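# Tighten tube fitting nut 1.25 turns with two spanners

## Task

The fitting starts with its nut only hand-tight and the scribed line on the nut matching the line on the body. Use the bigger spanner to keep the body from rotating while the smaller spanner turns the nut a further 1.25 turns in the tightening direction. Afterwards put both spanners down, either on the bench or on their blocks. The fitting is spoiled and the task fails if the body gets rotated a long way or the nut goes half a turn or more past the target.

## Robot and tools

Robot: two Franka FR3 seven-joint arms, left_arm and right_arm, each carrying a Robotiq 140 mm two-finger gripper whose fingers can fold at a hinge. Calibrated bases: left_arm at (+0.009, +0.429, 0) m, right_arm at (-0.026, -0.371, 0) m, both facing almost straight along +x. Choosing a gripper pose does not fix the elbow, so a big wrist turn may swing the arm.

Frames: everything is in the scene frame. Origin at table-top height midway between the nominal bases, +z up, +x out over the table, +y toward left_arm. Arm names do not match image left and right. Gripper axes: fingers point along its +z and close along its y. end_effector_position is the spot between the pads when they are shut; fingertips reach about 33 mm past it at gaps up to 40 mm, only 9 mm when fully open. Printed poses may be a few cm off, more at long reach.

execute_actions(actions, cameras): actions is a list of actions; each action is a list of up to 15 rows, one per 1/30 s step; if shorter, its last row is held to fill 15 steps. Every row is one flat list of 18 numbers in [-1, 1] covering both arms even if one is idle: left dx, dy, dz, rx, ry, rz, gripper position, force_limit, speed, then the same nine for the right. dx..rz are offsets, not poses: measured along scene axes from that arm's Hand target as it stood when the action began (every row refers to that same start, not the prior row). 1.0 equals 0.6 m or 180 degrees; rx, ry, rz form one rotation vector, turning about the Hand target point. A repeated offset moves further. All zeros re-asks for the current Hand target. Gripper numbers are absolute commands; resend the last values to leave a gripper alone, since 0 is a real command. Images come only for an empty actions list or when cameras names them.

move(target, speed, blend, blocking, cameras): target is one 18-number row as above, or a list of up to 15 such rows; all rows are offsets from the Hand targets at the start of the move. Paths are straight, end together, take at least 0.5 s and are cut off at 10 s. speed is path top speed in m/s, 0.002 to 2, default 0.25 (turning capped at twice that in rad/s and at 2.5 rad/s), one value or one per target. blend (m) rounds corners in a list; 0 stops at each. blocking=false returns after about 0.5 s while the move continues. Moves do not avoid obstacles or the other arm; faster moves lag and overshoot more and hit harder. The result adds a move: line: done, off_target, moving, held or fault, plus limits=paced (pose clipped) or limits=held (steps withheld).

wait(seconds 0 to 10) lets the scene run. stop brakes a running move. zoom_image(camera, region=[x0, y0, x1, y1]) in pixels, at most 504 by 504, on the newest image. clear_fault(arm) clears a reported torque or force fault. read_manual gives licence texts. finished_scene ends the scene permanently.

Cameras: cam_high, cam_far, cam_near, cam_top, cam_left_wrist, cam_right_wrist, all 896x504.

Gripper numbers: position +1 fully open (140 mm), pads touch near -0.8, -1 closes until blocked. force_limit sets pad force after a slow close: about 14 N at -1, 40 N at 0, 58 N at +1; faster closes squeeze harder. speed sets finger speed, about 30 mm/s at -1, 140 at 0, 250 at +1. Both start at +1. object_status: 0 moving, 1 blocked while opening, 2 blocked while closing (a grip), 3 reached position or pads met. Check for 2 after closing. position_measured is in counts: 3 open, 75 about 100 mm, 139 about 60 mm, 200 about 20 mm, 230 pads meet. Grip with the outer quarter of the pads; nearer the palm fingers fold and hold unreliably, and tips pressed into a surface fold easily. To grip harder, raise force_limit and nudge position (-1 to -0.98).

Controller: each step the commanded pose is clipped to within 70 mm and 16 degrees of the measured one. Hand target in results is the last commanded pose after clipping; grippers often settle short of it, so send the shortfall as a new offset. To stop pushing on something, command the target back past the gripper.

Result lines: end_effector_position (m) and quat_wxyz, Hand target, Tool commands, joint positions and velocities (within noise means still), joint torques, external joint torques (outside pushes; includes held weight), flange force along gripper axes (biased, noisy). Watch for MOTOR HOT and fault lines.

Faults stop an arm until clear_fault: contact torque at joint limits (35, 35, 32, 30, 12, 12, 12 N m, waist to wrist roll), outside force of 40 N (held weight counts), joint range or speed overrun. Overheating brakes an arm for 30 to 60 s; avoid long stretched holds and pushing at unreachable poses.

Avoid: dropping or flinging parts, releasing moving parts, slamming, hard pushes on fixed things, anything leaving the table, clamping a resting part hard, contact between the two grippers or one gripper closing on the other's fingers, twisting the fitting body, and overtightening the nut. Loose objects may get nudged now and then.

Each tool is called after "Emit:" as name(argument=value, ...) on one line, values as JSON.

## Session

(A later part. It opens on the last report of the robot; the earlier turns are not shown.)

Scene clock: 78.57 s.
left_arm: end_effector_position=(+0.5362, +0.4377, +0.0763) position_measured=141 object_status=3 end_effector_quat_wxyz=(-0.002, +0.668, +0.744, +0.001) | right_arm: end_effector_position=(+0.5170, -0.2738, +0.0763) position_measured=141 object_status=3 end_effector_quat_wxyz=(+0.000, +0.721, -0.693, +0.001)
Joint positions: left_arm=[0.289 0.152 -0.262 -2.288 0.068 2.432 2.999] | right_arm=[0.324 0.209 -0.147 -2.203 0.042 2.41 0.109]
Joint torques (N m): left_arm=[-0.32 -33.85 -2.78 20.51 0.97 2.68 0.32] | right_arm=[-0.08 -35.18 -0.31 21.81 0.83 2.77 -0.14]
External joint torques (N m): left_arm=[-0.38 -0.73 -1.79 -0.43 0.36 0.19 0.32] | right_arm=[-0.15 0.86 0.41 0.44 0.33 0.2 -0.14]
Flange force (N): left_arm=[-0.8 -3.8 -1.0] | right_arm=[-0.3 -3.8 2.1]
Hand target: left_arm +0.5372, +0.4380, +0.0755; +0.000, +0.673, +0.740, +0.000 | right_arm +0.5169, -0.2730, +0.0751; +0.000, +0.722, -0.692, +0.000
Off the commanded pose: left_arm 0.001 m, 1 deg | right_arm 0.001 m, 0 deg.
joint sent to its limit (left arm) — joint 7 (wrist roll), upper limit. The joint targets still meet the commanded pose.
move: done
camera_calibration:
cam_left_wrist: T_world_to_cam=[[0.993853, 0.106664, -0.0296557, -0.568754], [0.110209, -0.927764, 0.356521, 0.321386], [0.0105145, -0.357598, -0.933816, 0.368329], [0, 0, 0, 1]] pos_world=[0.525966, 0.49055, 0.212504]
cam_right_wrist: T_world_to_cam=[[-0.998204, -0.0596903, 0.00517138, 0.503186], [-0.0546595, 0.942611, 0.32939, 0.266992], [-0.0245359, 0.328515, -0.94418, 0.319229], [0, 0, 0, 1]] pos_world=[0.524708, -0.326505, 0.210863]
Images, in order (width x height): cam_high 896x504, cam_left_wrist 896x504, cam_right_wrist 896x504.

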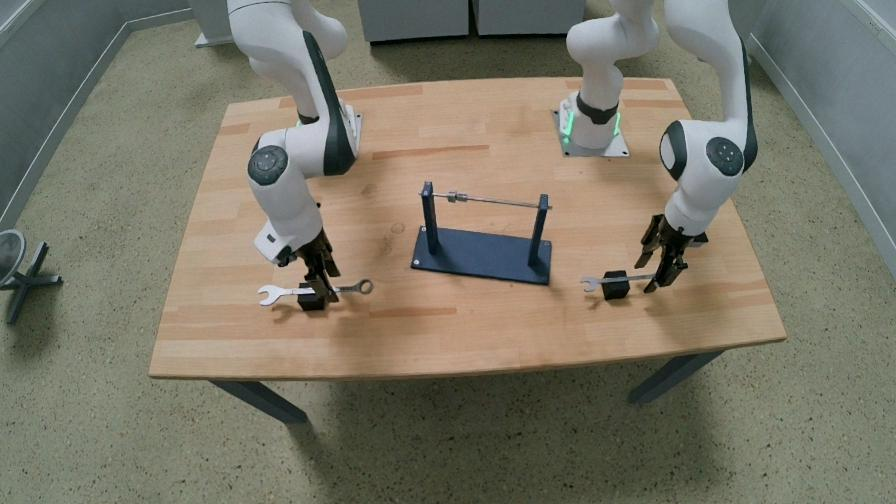

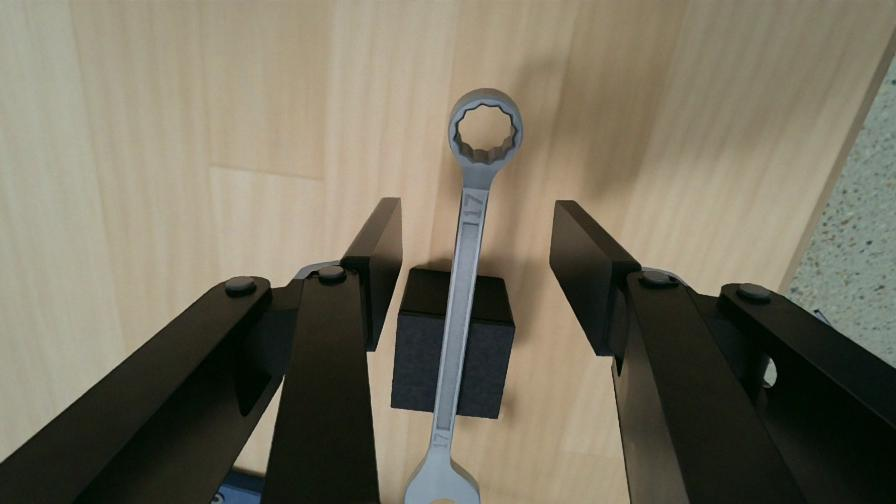

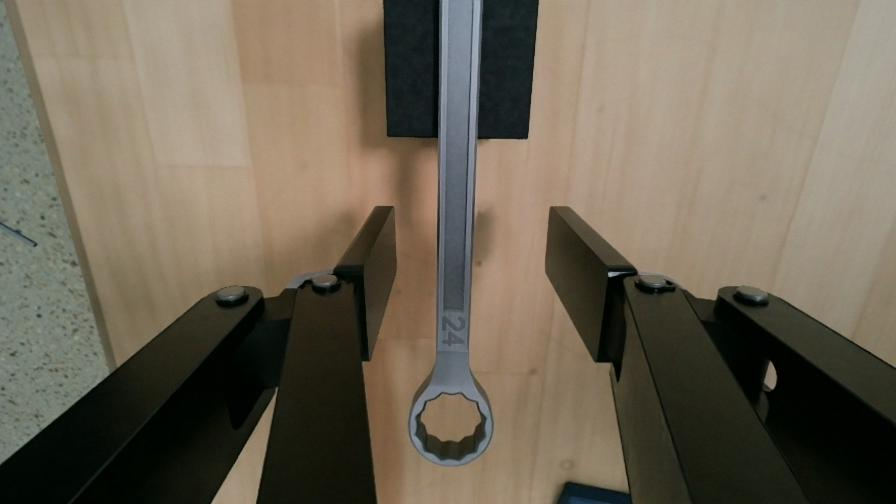

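Emit:
execute_actions(actions=[[[0,0,0,0,0,0,-1,-0.3,-1,0,0,0,0,0,0,-1,-0.3,-1]],[[0,0,0,0,0,0,-1,-0.3,-1,0,0,0,0,0,0,-1,-0.3,-1]],[[0,0,0,0,0,0,-1,-0.3,-1,0,0,0,0,0,0,-1,-0.3,-1]],[[0,0,0,0,0,0,-1,-0.3,-1,0,0,0,0,0,0,-1,-0.3,-1]]], cameras=["cam_high","cam_left_wrist","cam_right_wrist"])

Scene clock: 82.70 s.
left_arm: end_effector_position=(+0.5364, +0.4378, +0.0763) position_measured=216 object_status=2 end_effector_quat_wxyz=(+0.000, +0.670, +0.743, -0.001) | right_arm: end_effector_position=(+0.5177, -0.2737, +0.0765) position_measured=211 object_status=2 end_effector_quat_wxyz=(+0.000, +0.722, -0.692, +0.002)
Joint positions: left_arm=[0.367 0.155 -0.337 -2.288 0.078 2.432 3] | right_arm=[0.324 0.209 -0.147 -2.203 0.042 2.412 0.108]
Joint torques (N m): left_arm=[0.01 -33.36 -3.26 20.42 0.95 2.61 0.32] | right_arm=[-0.04 -35.21 -0.41 21.69 0.78 2.49 -0.08]
External joint torques (N m): left_arm=[0.05 -0.83 -1.79 -0.52 0.34 0.11 0.32] | right_arm=[-0.14 0.87 0.29 0.22 0.28 -0.1 -0.08]
External joint torques at the end of the 1st action: left_arm=[0.14 -0.4 -1.93 -0.36 0.32 0.17 0.33] | right_arm=[-0.11 0.9 0.37 0.37 0.33 0.21 -0.13]
External joint torques at the end of the 2nd action: left_arm=[0.06 -0.69 -1.95 -0.41 0.35 0.17 0.34] | right_arm=[-0.05 0.81 0.45 0.48 0.32 0.23 -0.14]
External joint torques at the end of the 3rd action: left_arm=[-0.08 -0.5 -1.84 -0.45 0.36 0.14 0.3] | right_arm=[-0.13 1.11 0.32 -0.6 0.32 -0.31 0.04]
Flange force (N): left_arm=[-0.3 -4.5 -1.6] | right_arm=[-0.3 -3.4 1.5]
Flange force at the end of the 1st action (N): left_arm=[-0.4 -3.0 -0.7] | right_arm=[-0.3 -3.6 2.2]
Flange force at the end of the 2nd action (N): left_arm=[-0.4 -3.9 -1.3] | right_arm=[-0.4 -3.8 2.1]
Flange force at the end of the 3rd action (N): left_arm=[-0.6 -3.4 -0.8] | right_arm=[-0.2 -1.1 1.8]
Hand target: left_arm +0.5372, +0.4380, +0.0755; +0.000, +0.673, +0.740, +0.000 | right_arm +0.5169, -0.2730, +0.0751; +0.000, +0.722, -0.692, +0.000
Off the commanded pose: left_arm 0.001 m, 0 deg | right_arm 0.002 m, 0 deg.
joint sent to its limit (left arm) — joint 7 (wrist roll), upper limit. The joint targets still meet the commanded pose.
camera_calibration:
cam_left_wrist: T_world_to_cam=[[0.994351, 0.101993, -0.0293964, -0.567295], [0.105703, -0.926222, 0.361855, 0.322861], [0.00967905, -0.362918, -0.931771, 0.371016], [0, 0, 0, 1]] pos_world=[0.526372, 0.49155, 0.212196]
cam_right_wrist: T_world_to_cam=[[-0.99815, -0.0607329, 0.0029725, 0.503784], [-0.0563567, 0.942368, 0.329796, 0.267592], [-0.0228307, 0.329019, -0.944047, 0.318632], [0, 0, 0, 1]] pos_world=[0.525207, -0.32641, 0.211055]
Images, in order (width x height): cam_high 896x504, cam_left_wrist 896x504, cam_right_wrist 896x504.

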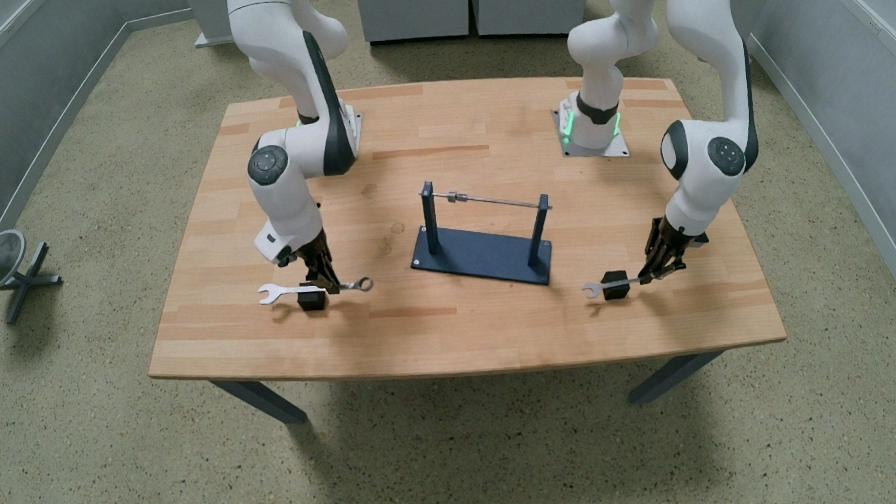

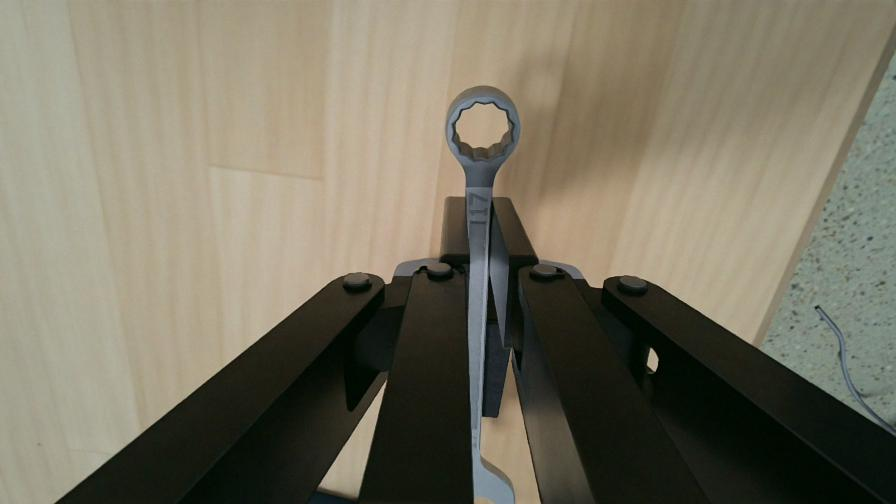

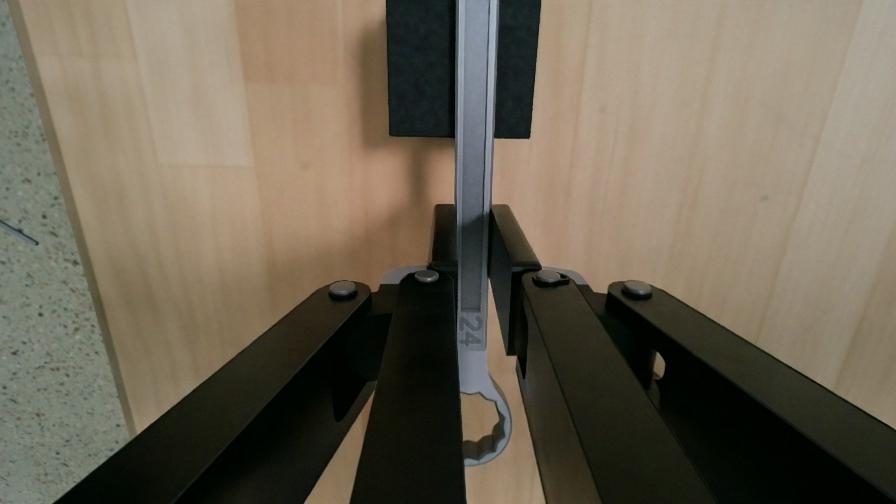

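Emit:
zoom_image(camera="cam_left_wrist", region=[400, 160, 580, 360])

Emit:
zoom_image(camera="cam_right_wrist", region=[400, 160, 580, 370])

Scaled by 2.520 from the camera's 896x504 image, which has a finer 1280x720 frame.

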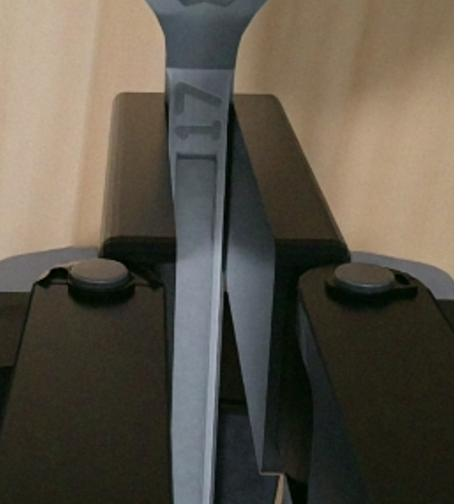

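Scaled by 2.400 from the camera's 896x504 image, which has a finer 1280x720 frame.

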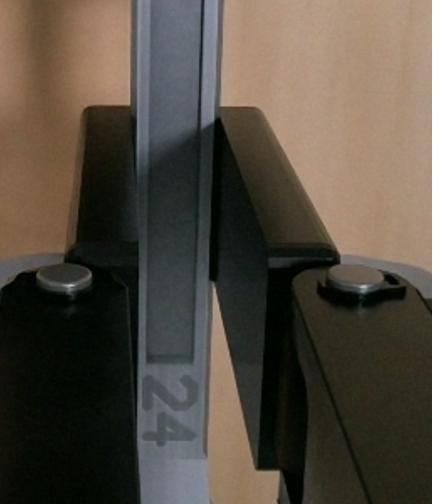

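Emit:
execute_actions(actions=[[[0,0,0,0,0,0,-0.98,0.2,-1,0,0,0,0,0,0,-0.98,0.3,-1]],[[0,0,0,0,0,0,-0.98,0.2,-1,0,0,0,0,0,0,-0.98,0.3,-1]]], cameras=[])

Scene clock: 85.53 s.
left_arm: end_effector_position=(+0.5364, +0.4378, +0.0763) position_measured=218 object_status=2 end_effector_quat_wxyz=(+0.000, +0.670, +0.743, -0.001) | right_arm: end_effector_position=(+0.5177, -0.2737, +0.0765) position_measured=213 object_status=2 end_effector_quat_wxyz=(+0.000, +0.722, -0.692, +0.002)
Joint positions: left_arm=[0.367 0.155 -0.337 -2.288 0.078 2.432 3] | right_arm=[0.324 0.209 -0.147 -2.203 0.042 2.412 0.108]
Joint torques (N m): left_arm=[-0.01 -33.35 -3.23 20.25 0.96 2.62 0.32] | right_arm=[-0.1 -34.77 -0.45 21.13 0.79 2.49 -0.08]
External joint torques (N m): left_arm=[-0.09 -0.93 -1.9 -0.61 0.34 0.15 0.32] | right_arm=[-0.05 1.5 0.39 -0.37 0.29 -0.1 -0.08]
External joint torques at the end of the 1st action: left_arm=[0.03 -0.87 -1.78 -0.58 0.34 0.13 0.31] | right_arm=[-0.06 1.48 0.39 -0.43 0.28 -0.12 -0.12]
Flange force (N): left_arm=[-0.4 -5.1 -1.7] | right_arm=[-0.3 -2.8 2.9]
Flange force at the end of the 1st action (N): left_arm=[-0.3 -4.9 -1.6] | right_arm=[-0.2 -2.5 2.9]
Hand target: left_arm +0.5372, +0.4380, +0.0755; +0.000, +0.673, +0.740, +0.000 | right_arm +0.5169, -0.2730, +0.0751; +0.000, +0.722, -0.692, +0.000
Off the commanded pose: left_arm 0.001 m, 0 deg | right_arm 0.002 m, 0 deg.
joint sent to its limit (left arm) — joint 7 (wrist roll), upper limit. The joint targets still meet the commanded pose.
No camera images: "cameras" was empty.

Emit:
move(target=[0,0,0.2,0,0,0,-0.98,0.2,-1,0,0,0.2,0,0,0,-0.98,0.3,-1], speed=0.08, cameras=["all"])

Scene clock: 88.30 s.
left_arm: end_effector_position=(+0.5379, +0.4381, +0.1940) position_measured=218 object_status=2 end_effector_quat_wxyz=(-0.015, +0.660, +0.751, +0.010) | right_arm: end_effector_position=(+0.5156, -0.2728, +0.1921) position_measured=213 object_status=2 end_effector_quat_wxyz=(+0.000, +0.722, -0.691, -0.002)
Joint positions: left_arm=[0.499 -0.024 -0.483 -2.161 0.028 2.131 3] | right_arm=[0.324 0.039 -0.147 -2.095 0.01 2.13 0.129]
Joint torques (N m): left_arm=[-0.47 -29.28 -0.64 23.61 0.39 2.24 0.32] | right_arm=[-0.07 -33.87 0.15 25.84 0.23 2.44 0.35]
External joint torques (N m): left_arm=[-0.4 -1.56 -0.89 -0.15 -0.43 -0.23 0.32] | right_arm=[-0.09 -0.92 0.28 1.9 -0.4 -0.12 0.35]
Flange force (N): left_arm=[0.3 -6.4 -2.6] | right_arm=[-1.4 -3.8 -4.0]
Hand target: left_arm +0.5372, +0.4380, +0.1955; +0.000, +0.673, +0.740, +0.000 | right_arm +0.5169, -0.2730, +0.1951; +0.000, +0.722, -0.692, +0.000
Off the commanded pose: left_arm 0.002 m, 3 deg | right_arm 0.003 m, 0 deg.
joint sent to its limit (left arm) — joint 7 (wrist roll), upper limit. The joint targets are off in orientation, not in position.
move: off_target (left_arm)
camera_calibration:
cam_left_wrist: T_world_to_cam=[[0.99114, 0.1287, -0.0328333, -0.574609], [0.132324, -0.935397, 0.327906, 0.276613], [0.0114894, -0.329345, -0.94414, 0.467417], [0, 0, 0, 1]] pos_world=[0.527545, 0.486637, 0.331738]
cam_right_wrist: T_world_to_cam=[[-0.997942, -0.0634959, 0.00896913, 0.499311], [-0.0568722, 0.940972, 0.333673, 0.22768], [-0.0296266, 0.332476, -0.942646, 0.431573], [0, 0, 0, 1]] pos_world=[0.524018, -0.326024, 0.326372]

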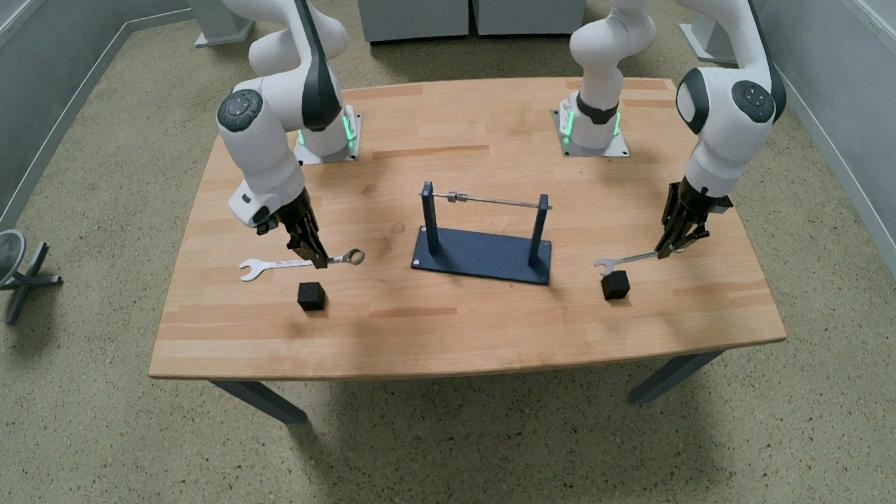

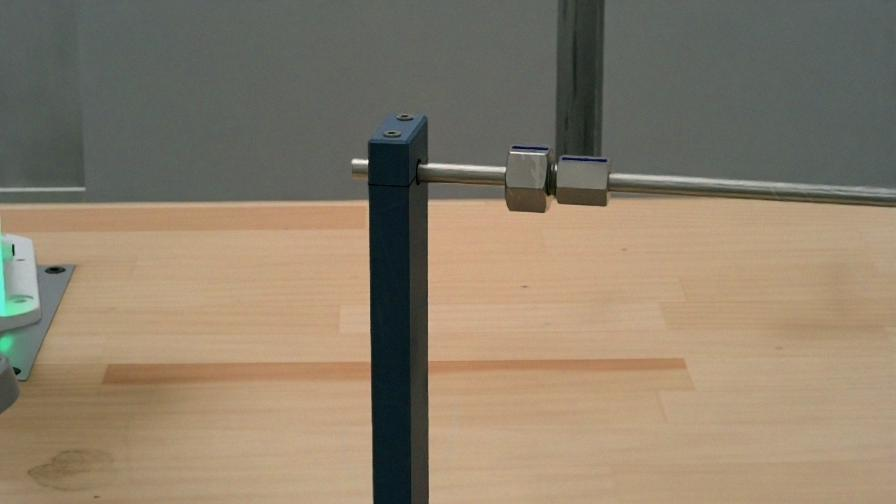

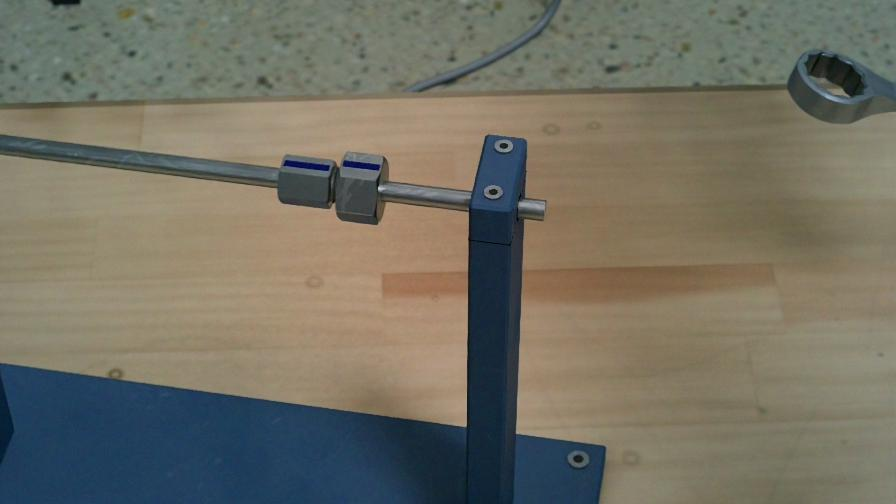

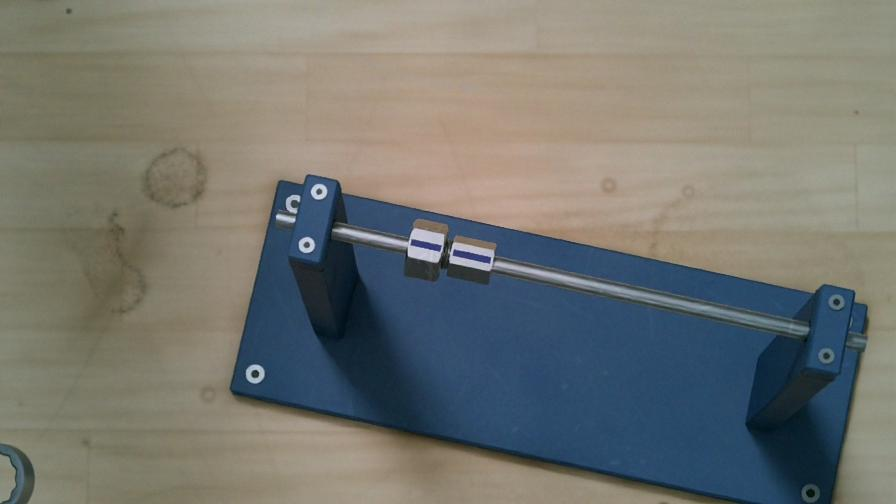

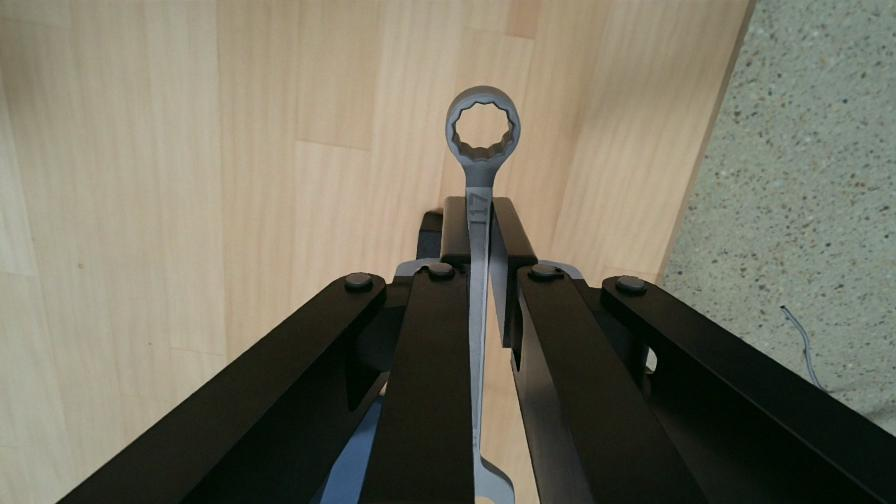

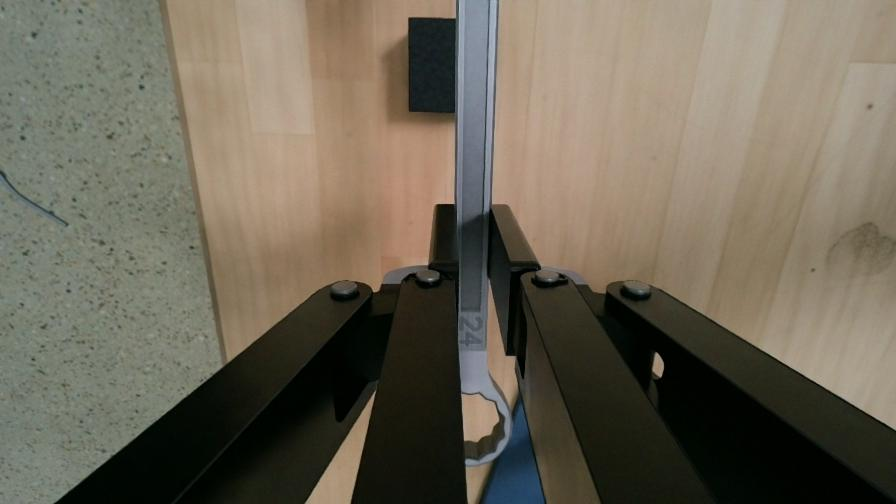

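Emit:
move(target=[[0,0,0,0,0,0.594,-0.98,0.2,-1,-0.081,0.0441,0.2124,0.245,-0.05,0.0044,-0.98,0.3,-1],[0,0,0,0,0,-0.811,-0.98,0.2,-1,-0.1615,0.0883,0.4248,0.490,-0.1003,0.0088,-0.98,0.3,-1]], speed=0.25, blend=0.05, cameras=["all"])

Scene clock: 106.33 s.
left_arm: end_effector_position=(+0.5375, +0.4380, +0.1957) position_measured=218 object_status=2 end_effector_quat_wxyz=(+0.000, +0.903, -0.429, +0.002) | right_arm: end_effector_position=(+0.4210, -0.2204, +0.4458) position_measured=213 object_status=2 end_effector_quat_wxyz=(+0.595, -0.519, +0.485, +0.376)
Joint positions: left_arm=[0.606 -0.04 -0.57 -2.174 -0.028 2.142 -0.645] | right_arm=[0.539 -0.464 -0.862 -2.494 1.23 1.705 -0.828]
Joint velocities: left_arm=[-0.001 0.001 0.001 0.001 0 0.001 -0.006] | right_arm=[within noise]
Joint torques (N m): left_arm=[-0.51 -26.73 -1.05 24.21 1.02 2.44 -0.32] | right_arm=[0.44 -10.97 8.61 23.03 2.62 -2.04 -0.29]
External joint torques (N m): left_arm=[-0.48 -0.77 -1.67 0.26 0.36 -0.21 -0.32] | right_arm=[0.47 -1.74 0.09 0.92 0.82 -0.65 -0.23]
Flange force (N): left_arm=[2.2 1.5 -1.1] | right_arm=[-2.4 -0.1 0.4]
Hand target: left_arm +0.5372, +0.4380, +0.1955; +0.000, +0.904, -0.427, +0.000 | right_arm +0.4200, -0.2200, +0.4500; +0.599, -0.519, +0.480, +0.377
Off the commanded pose: left_arm 0.000 m, 0 deg | right_arm 0.004 m, 1 deg.
move: off_target (right_arm)
camera_calibration:
cam_left_wrist: T_world_to_cam=[[-0.775768, -0.630357, -0.0288817, 0.707289], [-0.59672, 0.717949, 0.358432, -0.0622565], [-0.205204, 0.295294, -0.933109, 0.309783], [0, 0, 0, 1]] pos_world=[0.575111, 0.399064, 0.331804]
cam_right_wrist: T_world_to_cam=[[-0.947176, 0.170857, -0.271415, 0.561256], [-0.309865, -0.269263, 0.911856, -0.329669], [0.0827147, 0.94779, 0.307982, 0.181294], [0, 0, 0, 1]] pos_world=[0.41446, -0.356491, 0.397108]

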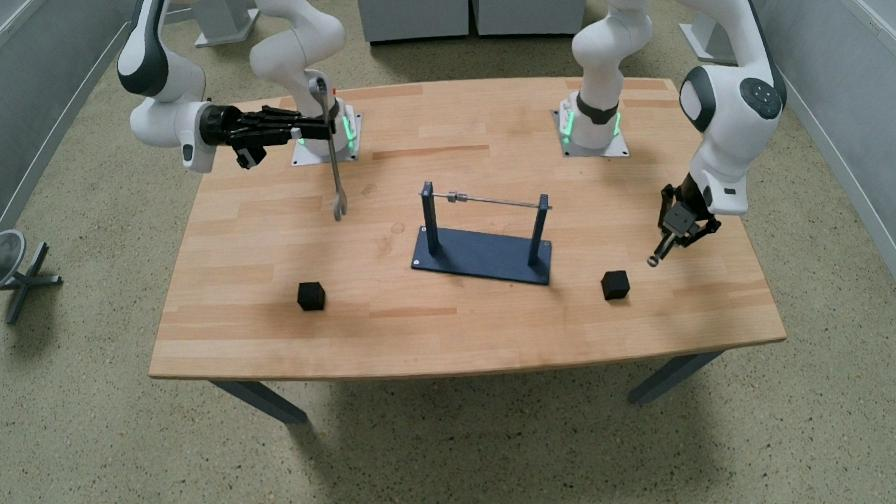

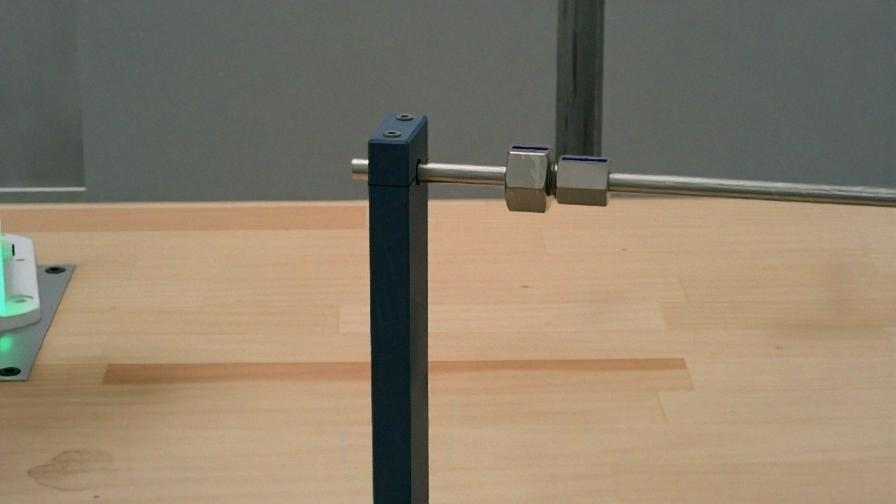

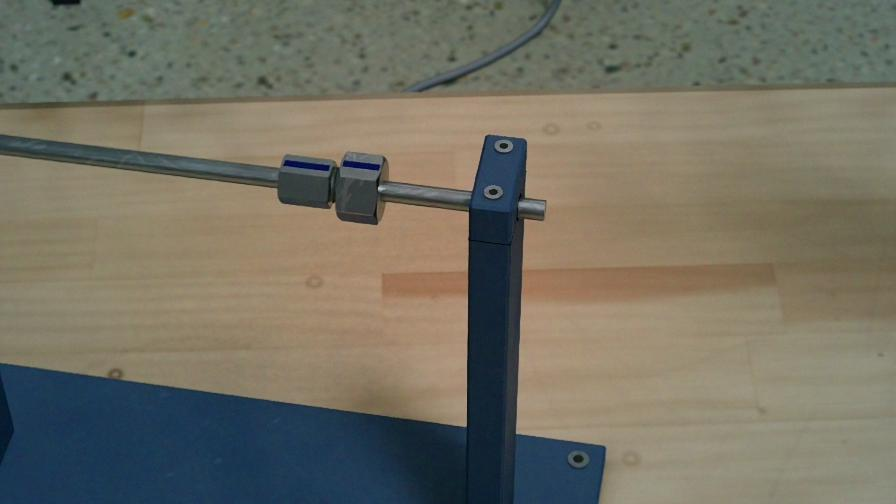

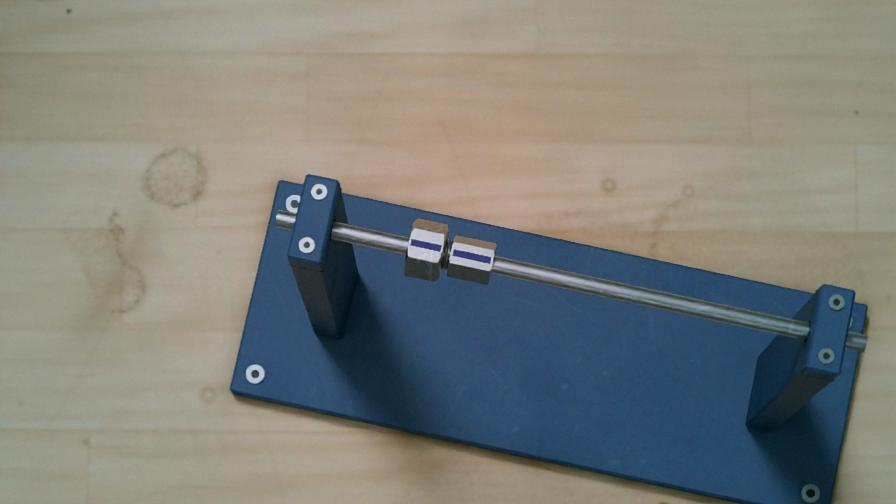

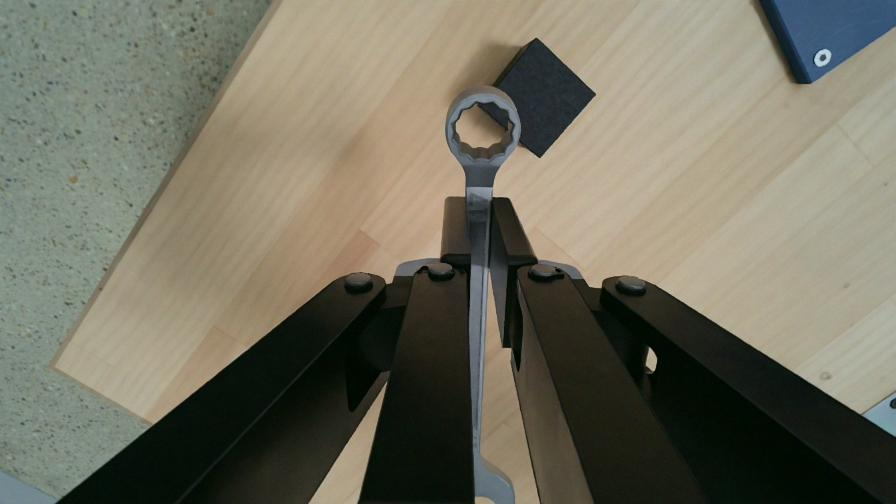

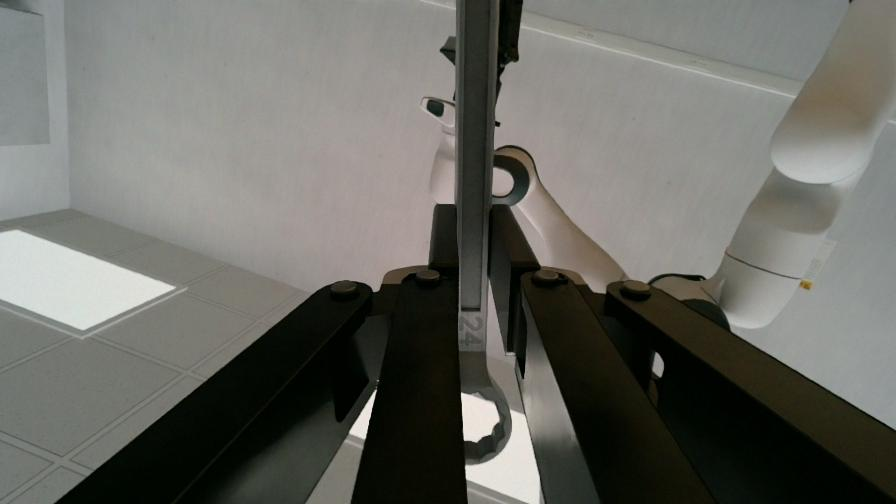

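Emit:
move(target=[0.1047,-0.3633,0.2242,-0.4631,0.1971,0.1090,-0.98,0.2,-1,-0.177,0.3523,0.0087,0,0,0,-0.98,0.3,-1], speed=0.2, cameras=["all"])

Scene clock: 114.07 s.
left_arm: end_effector_position=(+0.5994, +0.2203, +0.3287) position_measured=218 object_status=2 end_effector_quat_wxyz=(+0.705, +0.690, -0.160, +0.028) | right_arm: end_effector_position=(+0.3137, -0.0086, +0.4520) position_measured=213 object_status=2 end_effector_quat_wxyz=(+0.595, -0.519, +0.483, +0.379)
Joint positions: left_arm=[0.752 0.681 -0.693 -1.682 -1.032 1.537 -0.699] | right_arm=[0.598 -0.777 -0.243 -2.834 1.752 2.176 -0.864]
Joint velocities: left_arm=[0 -0.001 -0.001 0 -0.004 0 0.003] | right_arm=[0 0 -0.001 -0.001 0.001 0.002 -0.006]
Joint torques (N m): left_arm=[-0.25 -42.65 -15.84 18.7 -3.06 -1.71 -0.22] | right_arm=[-0.1 -7.86 3.86 26.79 0.95 -1.73 -0.27]
External joint torques (N m): left_arm=[-0.35 -1.75 -2.18 -0.76 -0.9 -0.25 -0.32] | right_arm=[-0.17 -1.58 0.49 1.75 0.72 -0.23 -0.21]
Flange force (N): left_arm=[-6.5 7.0 4.9] | right_arm=[-3.7 1.6 1.9]
Hand target: left_arm +0.6000, +0.2201, +0.3300; +0.707, +0.689, -0.156, +0.027 | right_arm +0.3138, -0.0086, +0.4552; +0.599, -0.519, +0.480, +0.377
Off the commanded pose: left_arm 0.001 m, 0 deg | right_arm 0.003 m, 1 deg.
move: done
camera_calibration:
cam_left_wrist: T_world_to_cam=[[-0.266798, 0.0176086, 0.963592, -0.152143], [-0.818677, 0.523411, -0.236239, 0.454666], [-0.508514, -0.851898, -0.125229, 0.679827], [0, 0, 0, 1]] pos_world=[0.677335, 0.343846, 0.339148]
cam_right_wrist: T_world_to_cam=[[-0.947923, 0.168289, -0.270409, 0.424937], [-0.308596, -0.275217, 0.910508, -0.311396], [0.0788079, 0.946538, 0.312818, -0.0133317], [0, 0, 0, 1]] pos_world=[0.307762, -0.144595, 0.402605]

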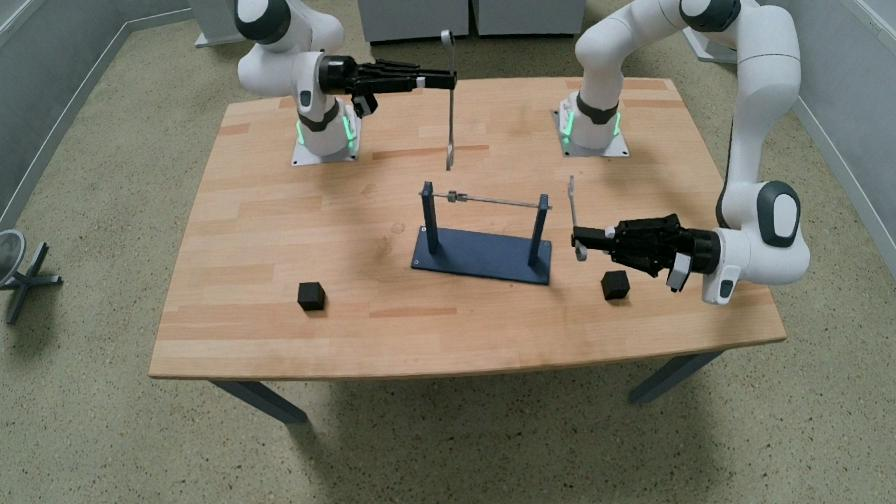

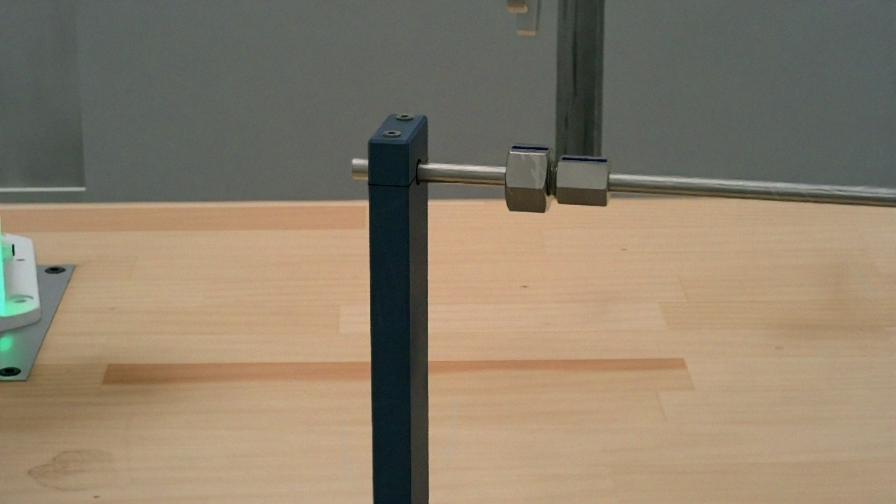

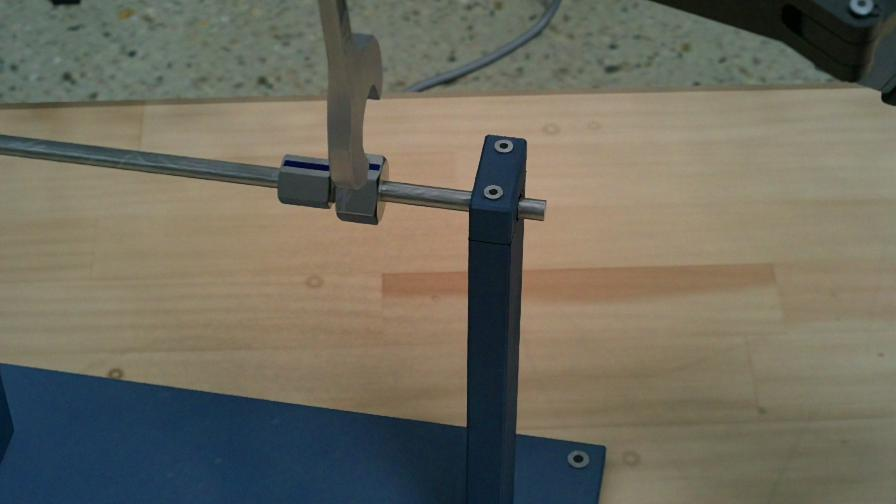

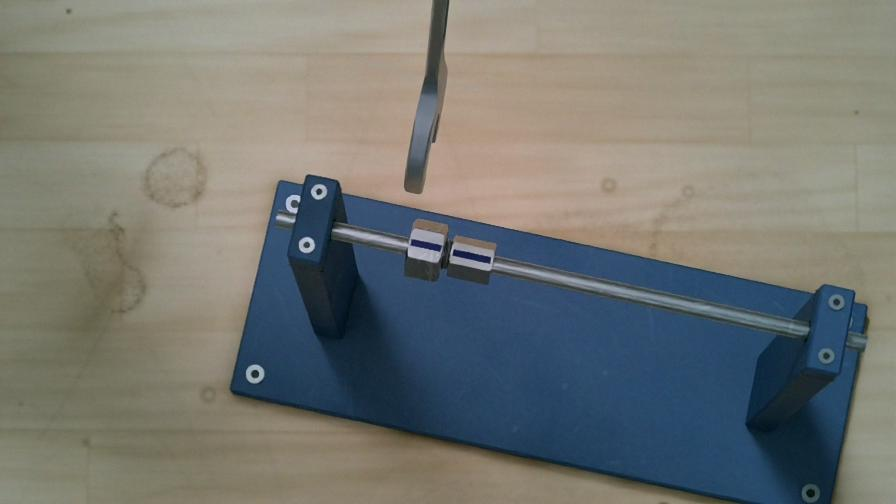

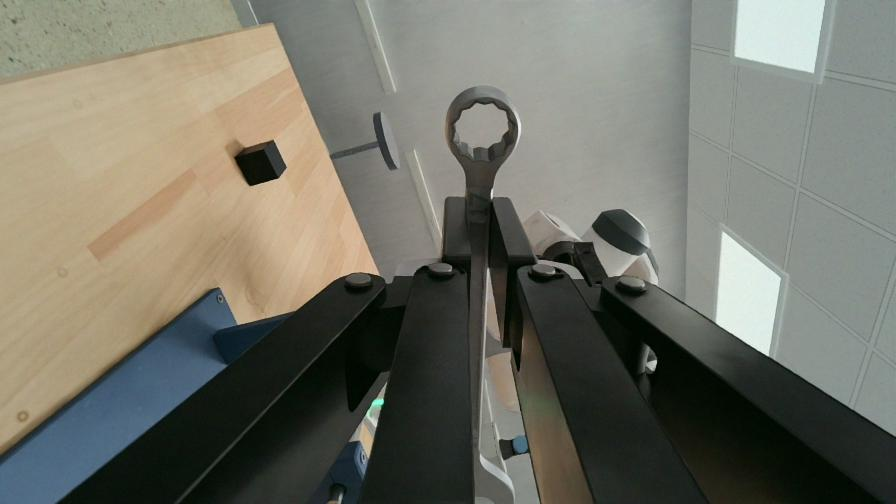

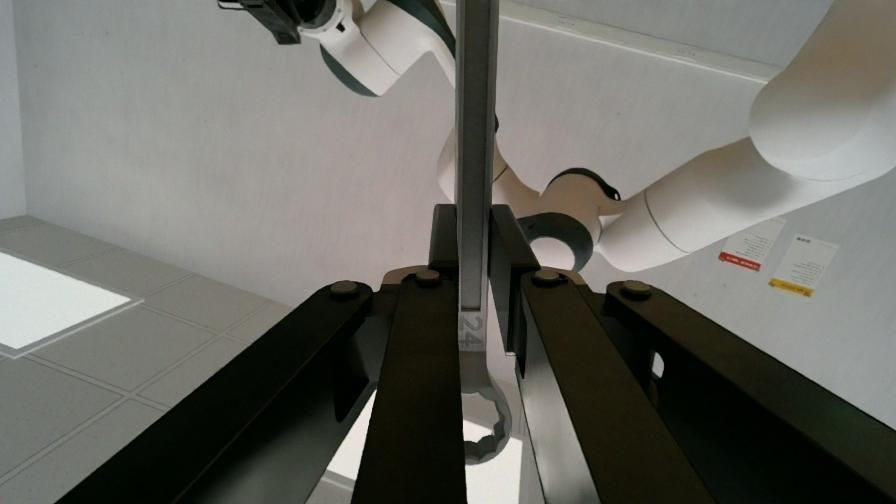

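Emit:
zoom_image(camera="cam_near", region=[260, 0, 500, 240])

Emit:
zoom_image(camera="cam_top", region=[360, 0, 560, 300])

Scaled by 2.100 from the camera's 896x504 image, which has a finer 1280x720 frame.

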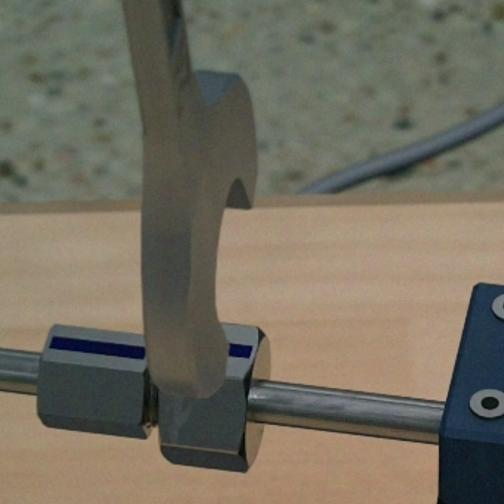

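Scaled by 1.680 from the camera's 896x504 image, which has a finer 1280x720 frame.

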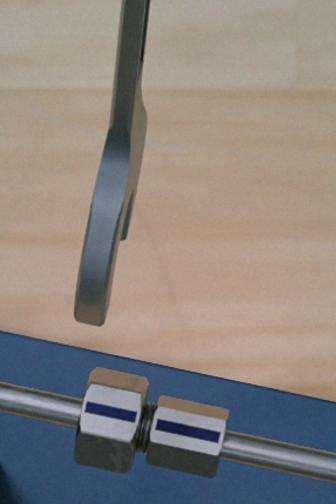

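Emit:
move(target=[0,0,0,0,0,0,-0.98,0.2,-1,0.0322,0.0065,-0.0652,0,0,0,-0.98,0.3,-1], speed=0.06, cameras=["cam_near","cam_top","cam_far"])

Emit:
zoom_image(camera="cam_near", region=[280, 60, 460, 260])

Emit:
zoom_image(camera="cam_top", region=[380, 100, 530, 300])

Emit:
zoom_image(camera="cam_far", region=[460, 40, 660, 240])

Scene clock: 126.77 s.
left_arm: end_effector_position=(+0.5995, +0.2203, +0.3289) position_measured=218 object_status=2 end_effector_quat_wxyz=(+0.705, +0.690, -0.159, +0.029) | right_arm: end_effector_position=(+0.3325, -0.0055, +0.4107) position_measured=213 object_status=2 end_effector_quat_wxyz=(+0.594, -0.520, +0.486, +0.376)
Joint positions: left_arm=[0.752 0.681 -0.693 -1.682 -1.032 1.537 -0.699] | right_arm=[0.614 -0.632 -0.297 -2.821 1.795 2.118 -1.004]
Joint velocities: left_arm=[within noise] | right_arm=[0 0 0.001 -0.001 0.001 -0.001 -0.007]
Joint torques (N m): left_arm=[-0.44 -42.64 -15.86 18.69 -3.09 -1.7 -0.2] | right_arm=[0.41 -10.04 3.16 26.47 1.06 -2.69 -0.12]
External joint torques (N m): left_arm=[-0.52 -1.8 -2.2 -0.77 -0.92 -0.24 -0.3] | right_arm=[0.44 -0.29 -0.27 2.44 0.74 -0.94 -0.06]
Flange force (N): left_arm=[-6.4 7.0 5.2] | right_arm=[1.5 -6.1 5.1]
Hand target: left_arm +0.6000, +0.2201, +0.3300; +0.707, +0.689, -0.156, +0.027 | right_arm +0.3331, -0.0047, +0.4161; +0.599, -0.519, +0.480, +0.377
Off the commanded pose: left_arm 0.001 m, 0 deg | right_arm 0.005 m, 1 deg.
move: off_target (right_arm)
Images, in order (width x height): cam_far 896x504, cam_near 896x504, cam_top 896x504.

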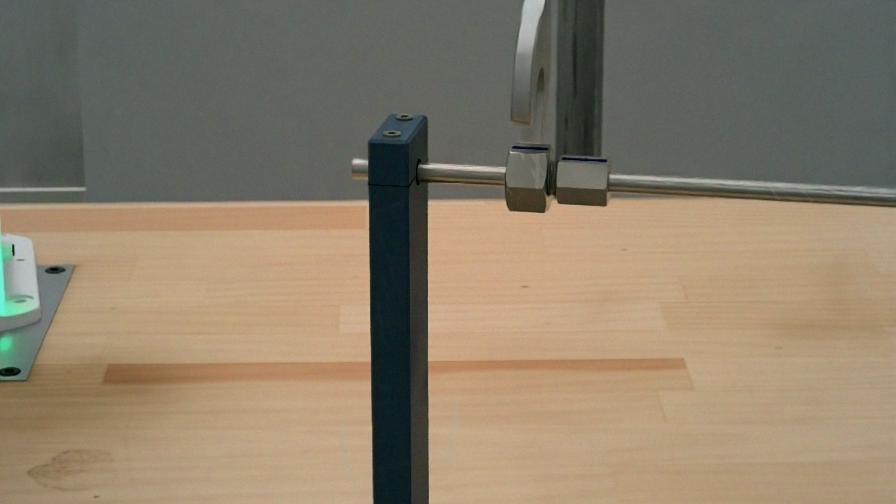

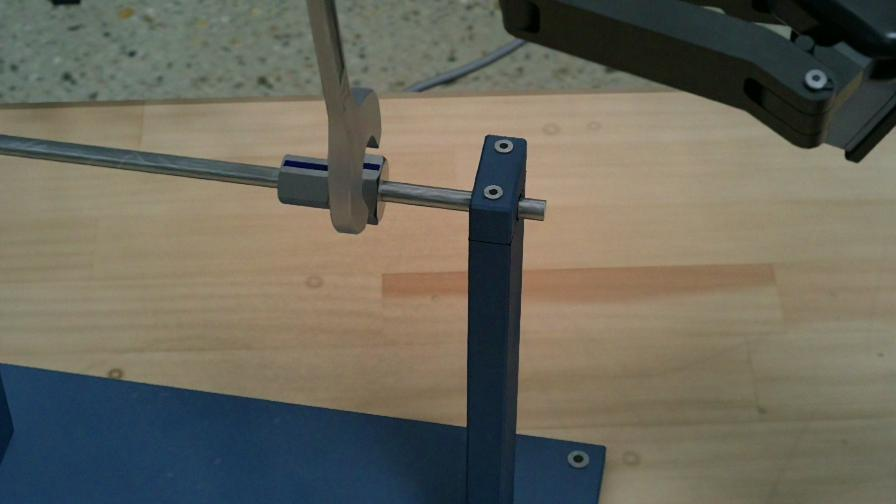

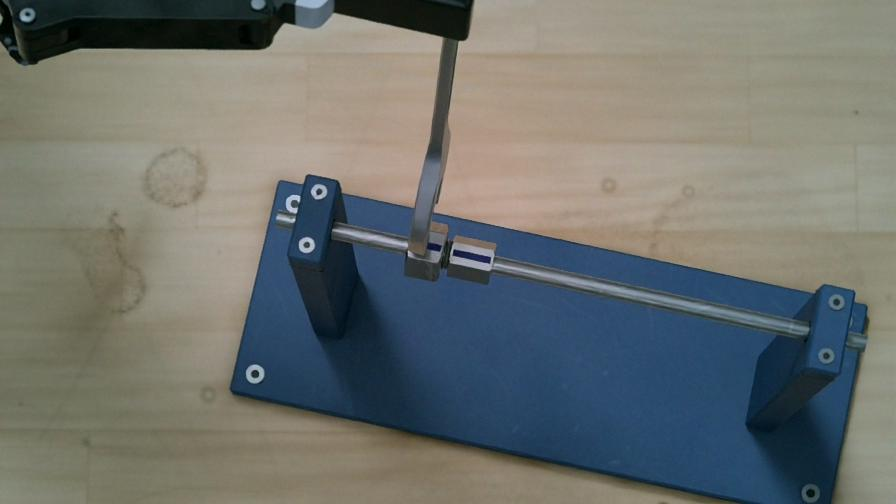

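Scaled by 2.520 from the camera's 896x504 image, which has a finer 1280x720 frame.

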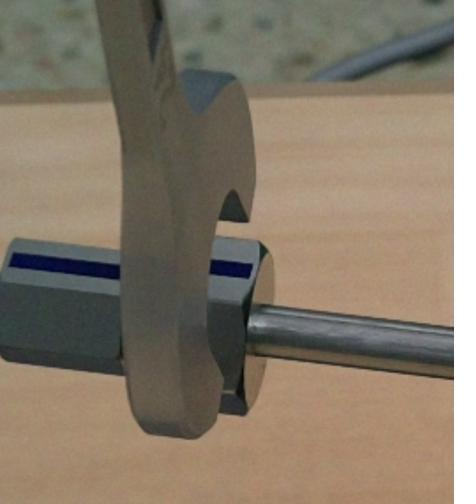

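Scaled by 2.520 from the camera's 896x504 image, which has a finer 1280x720 frame.

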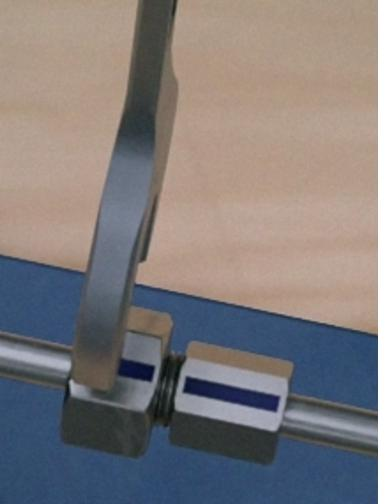

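Scaled by 2.520 from the camera's 896x504 image, which has a finer 1280x720 frame.

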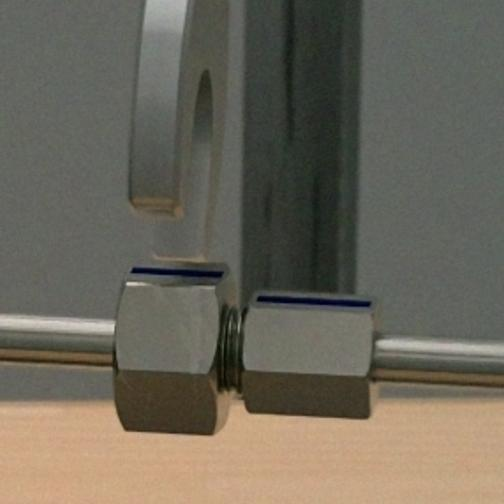

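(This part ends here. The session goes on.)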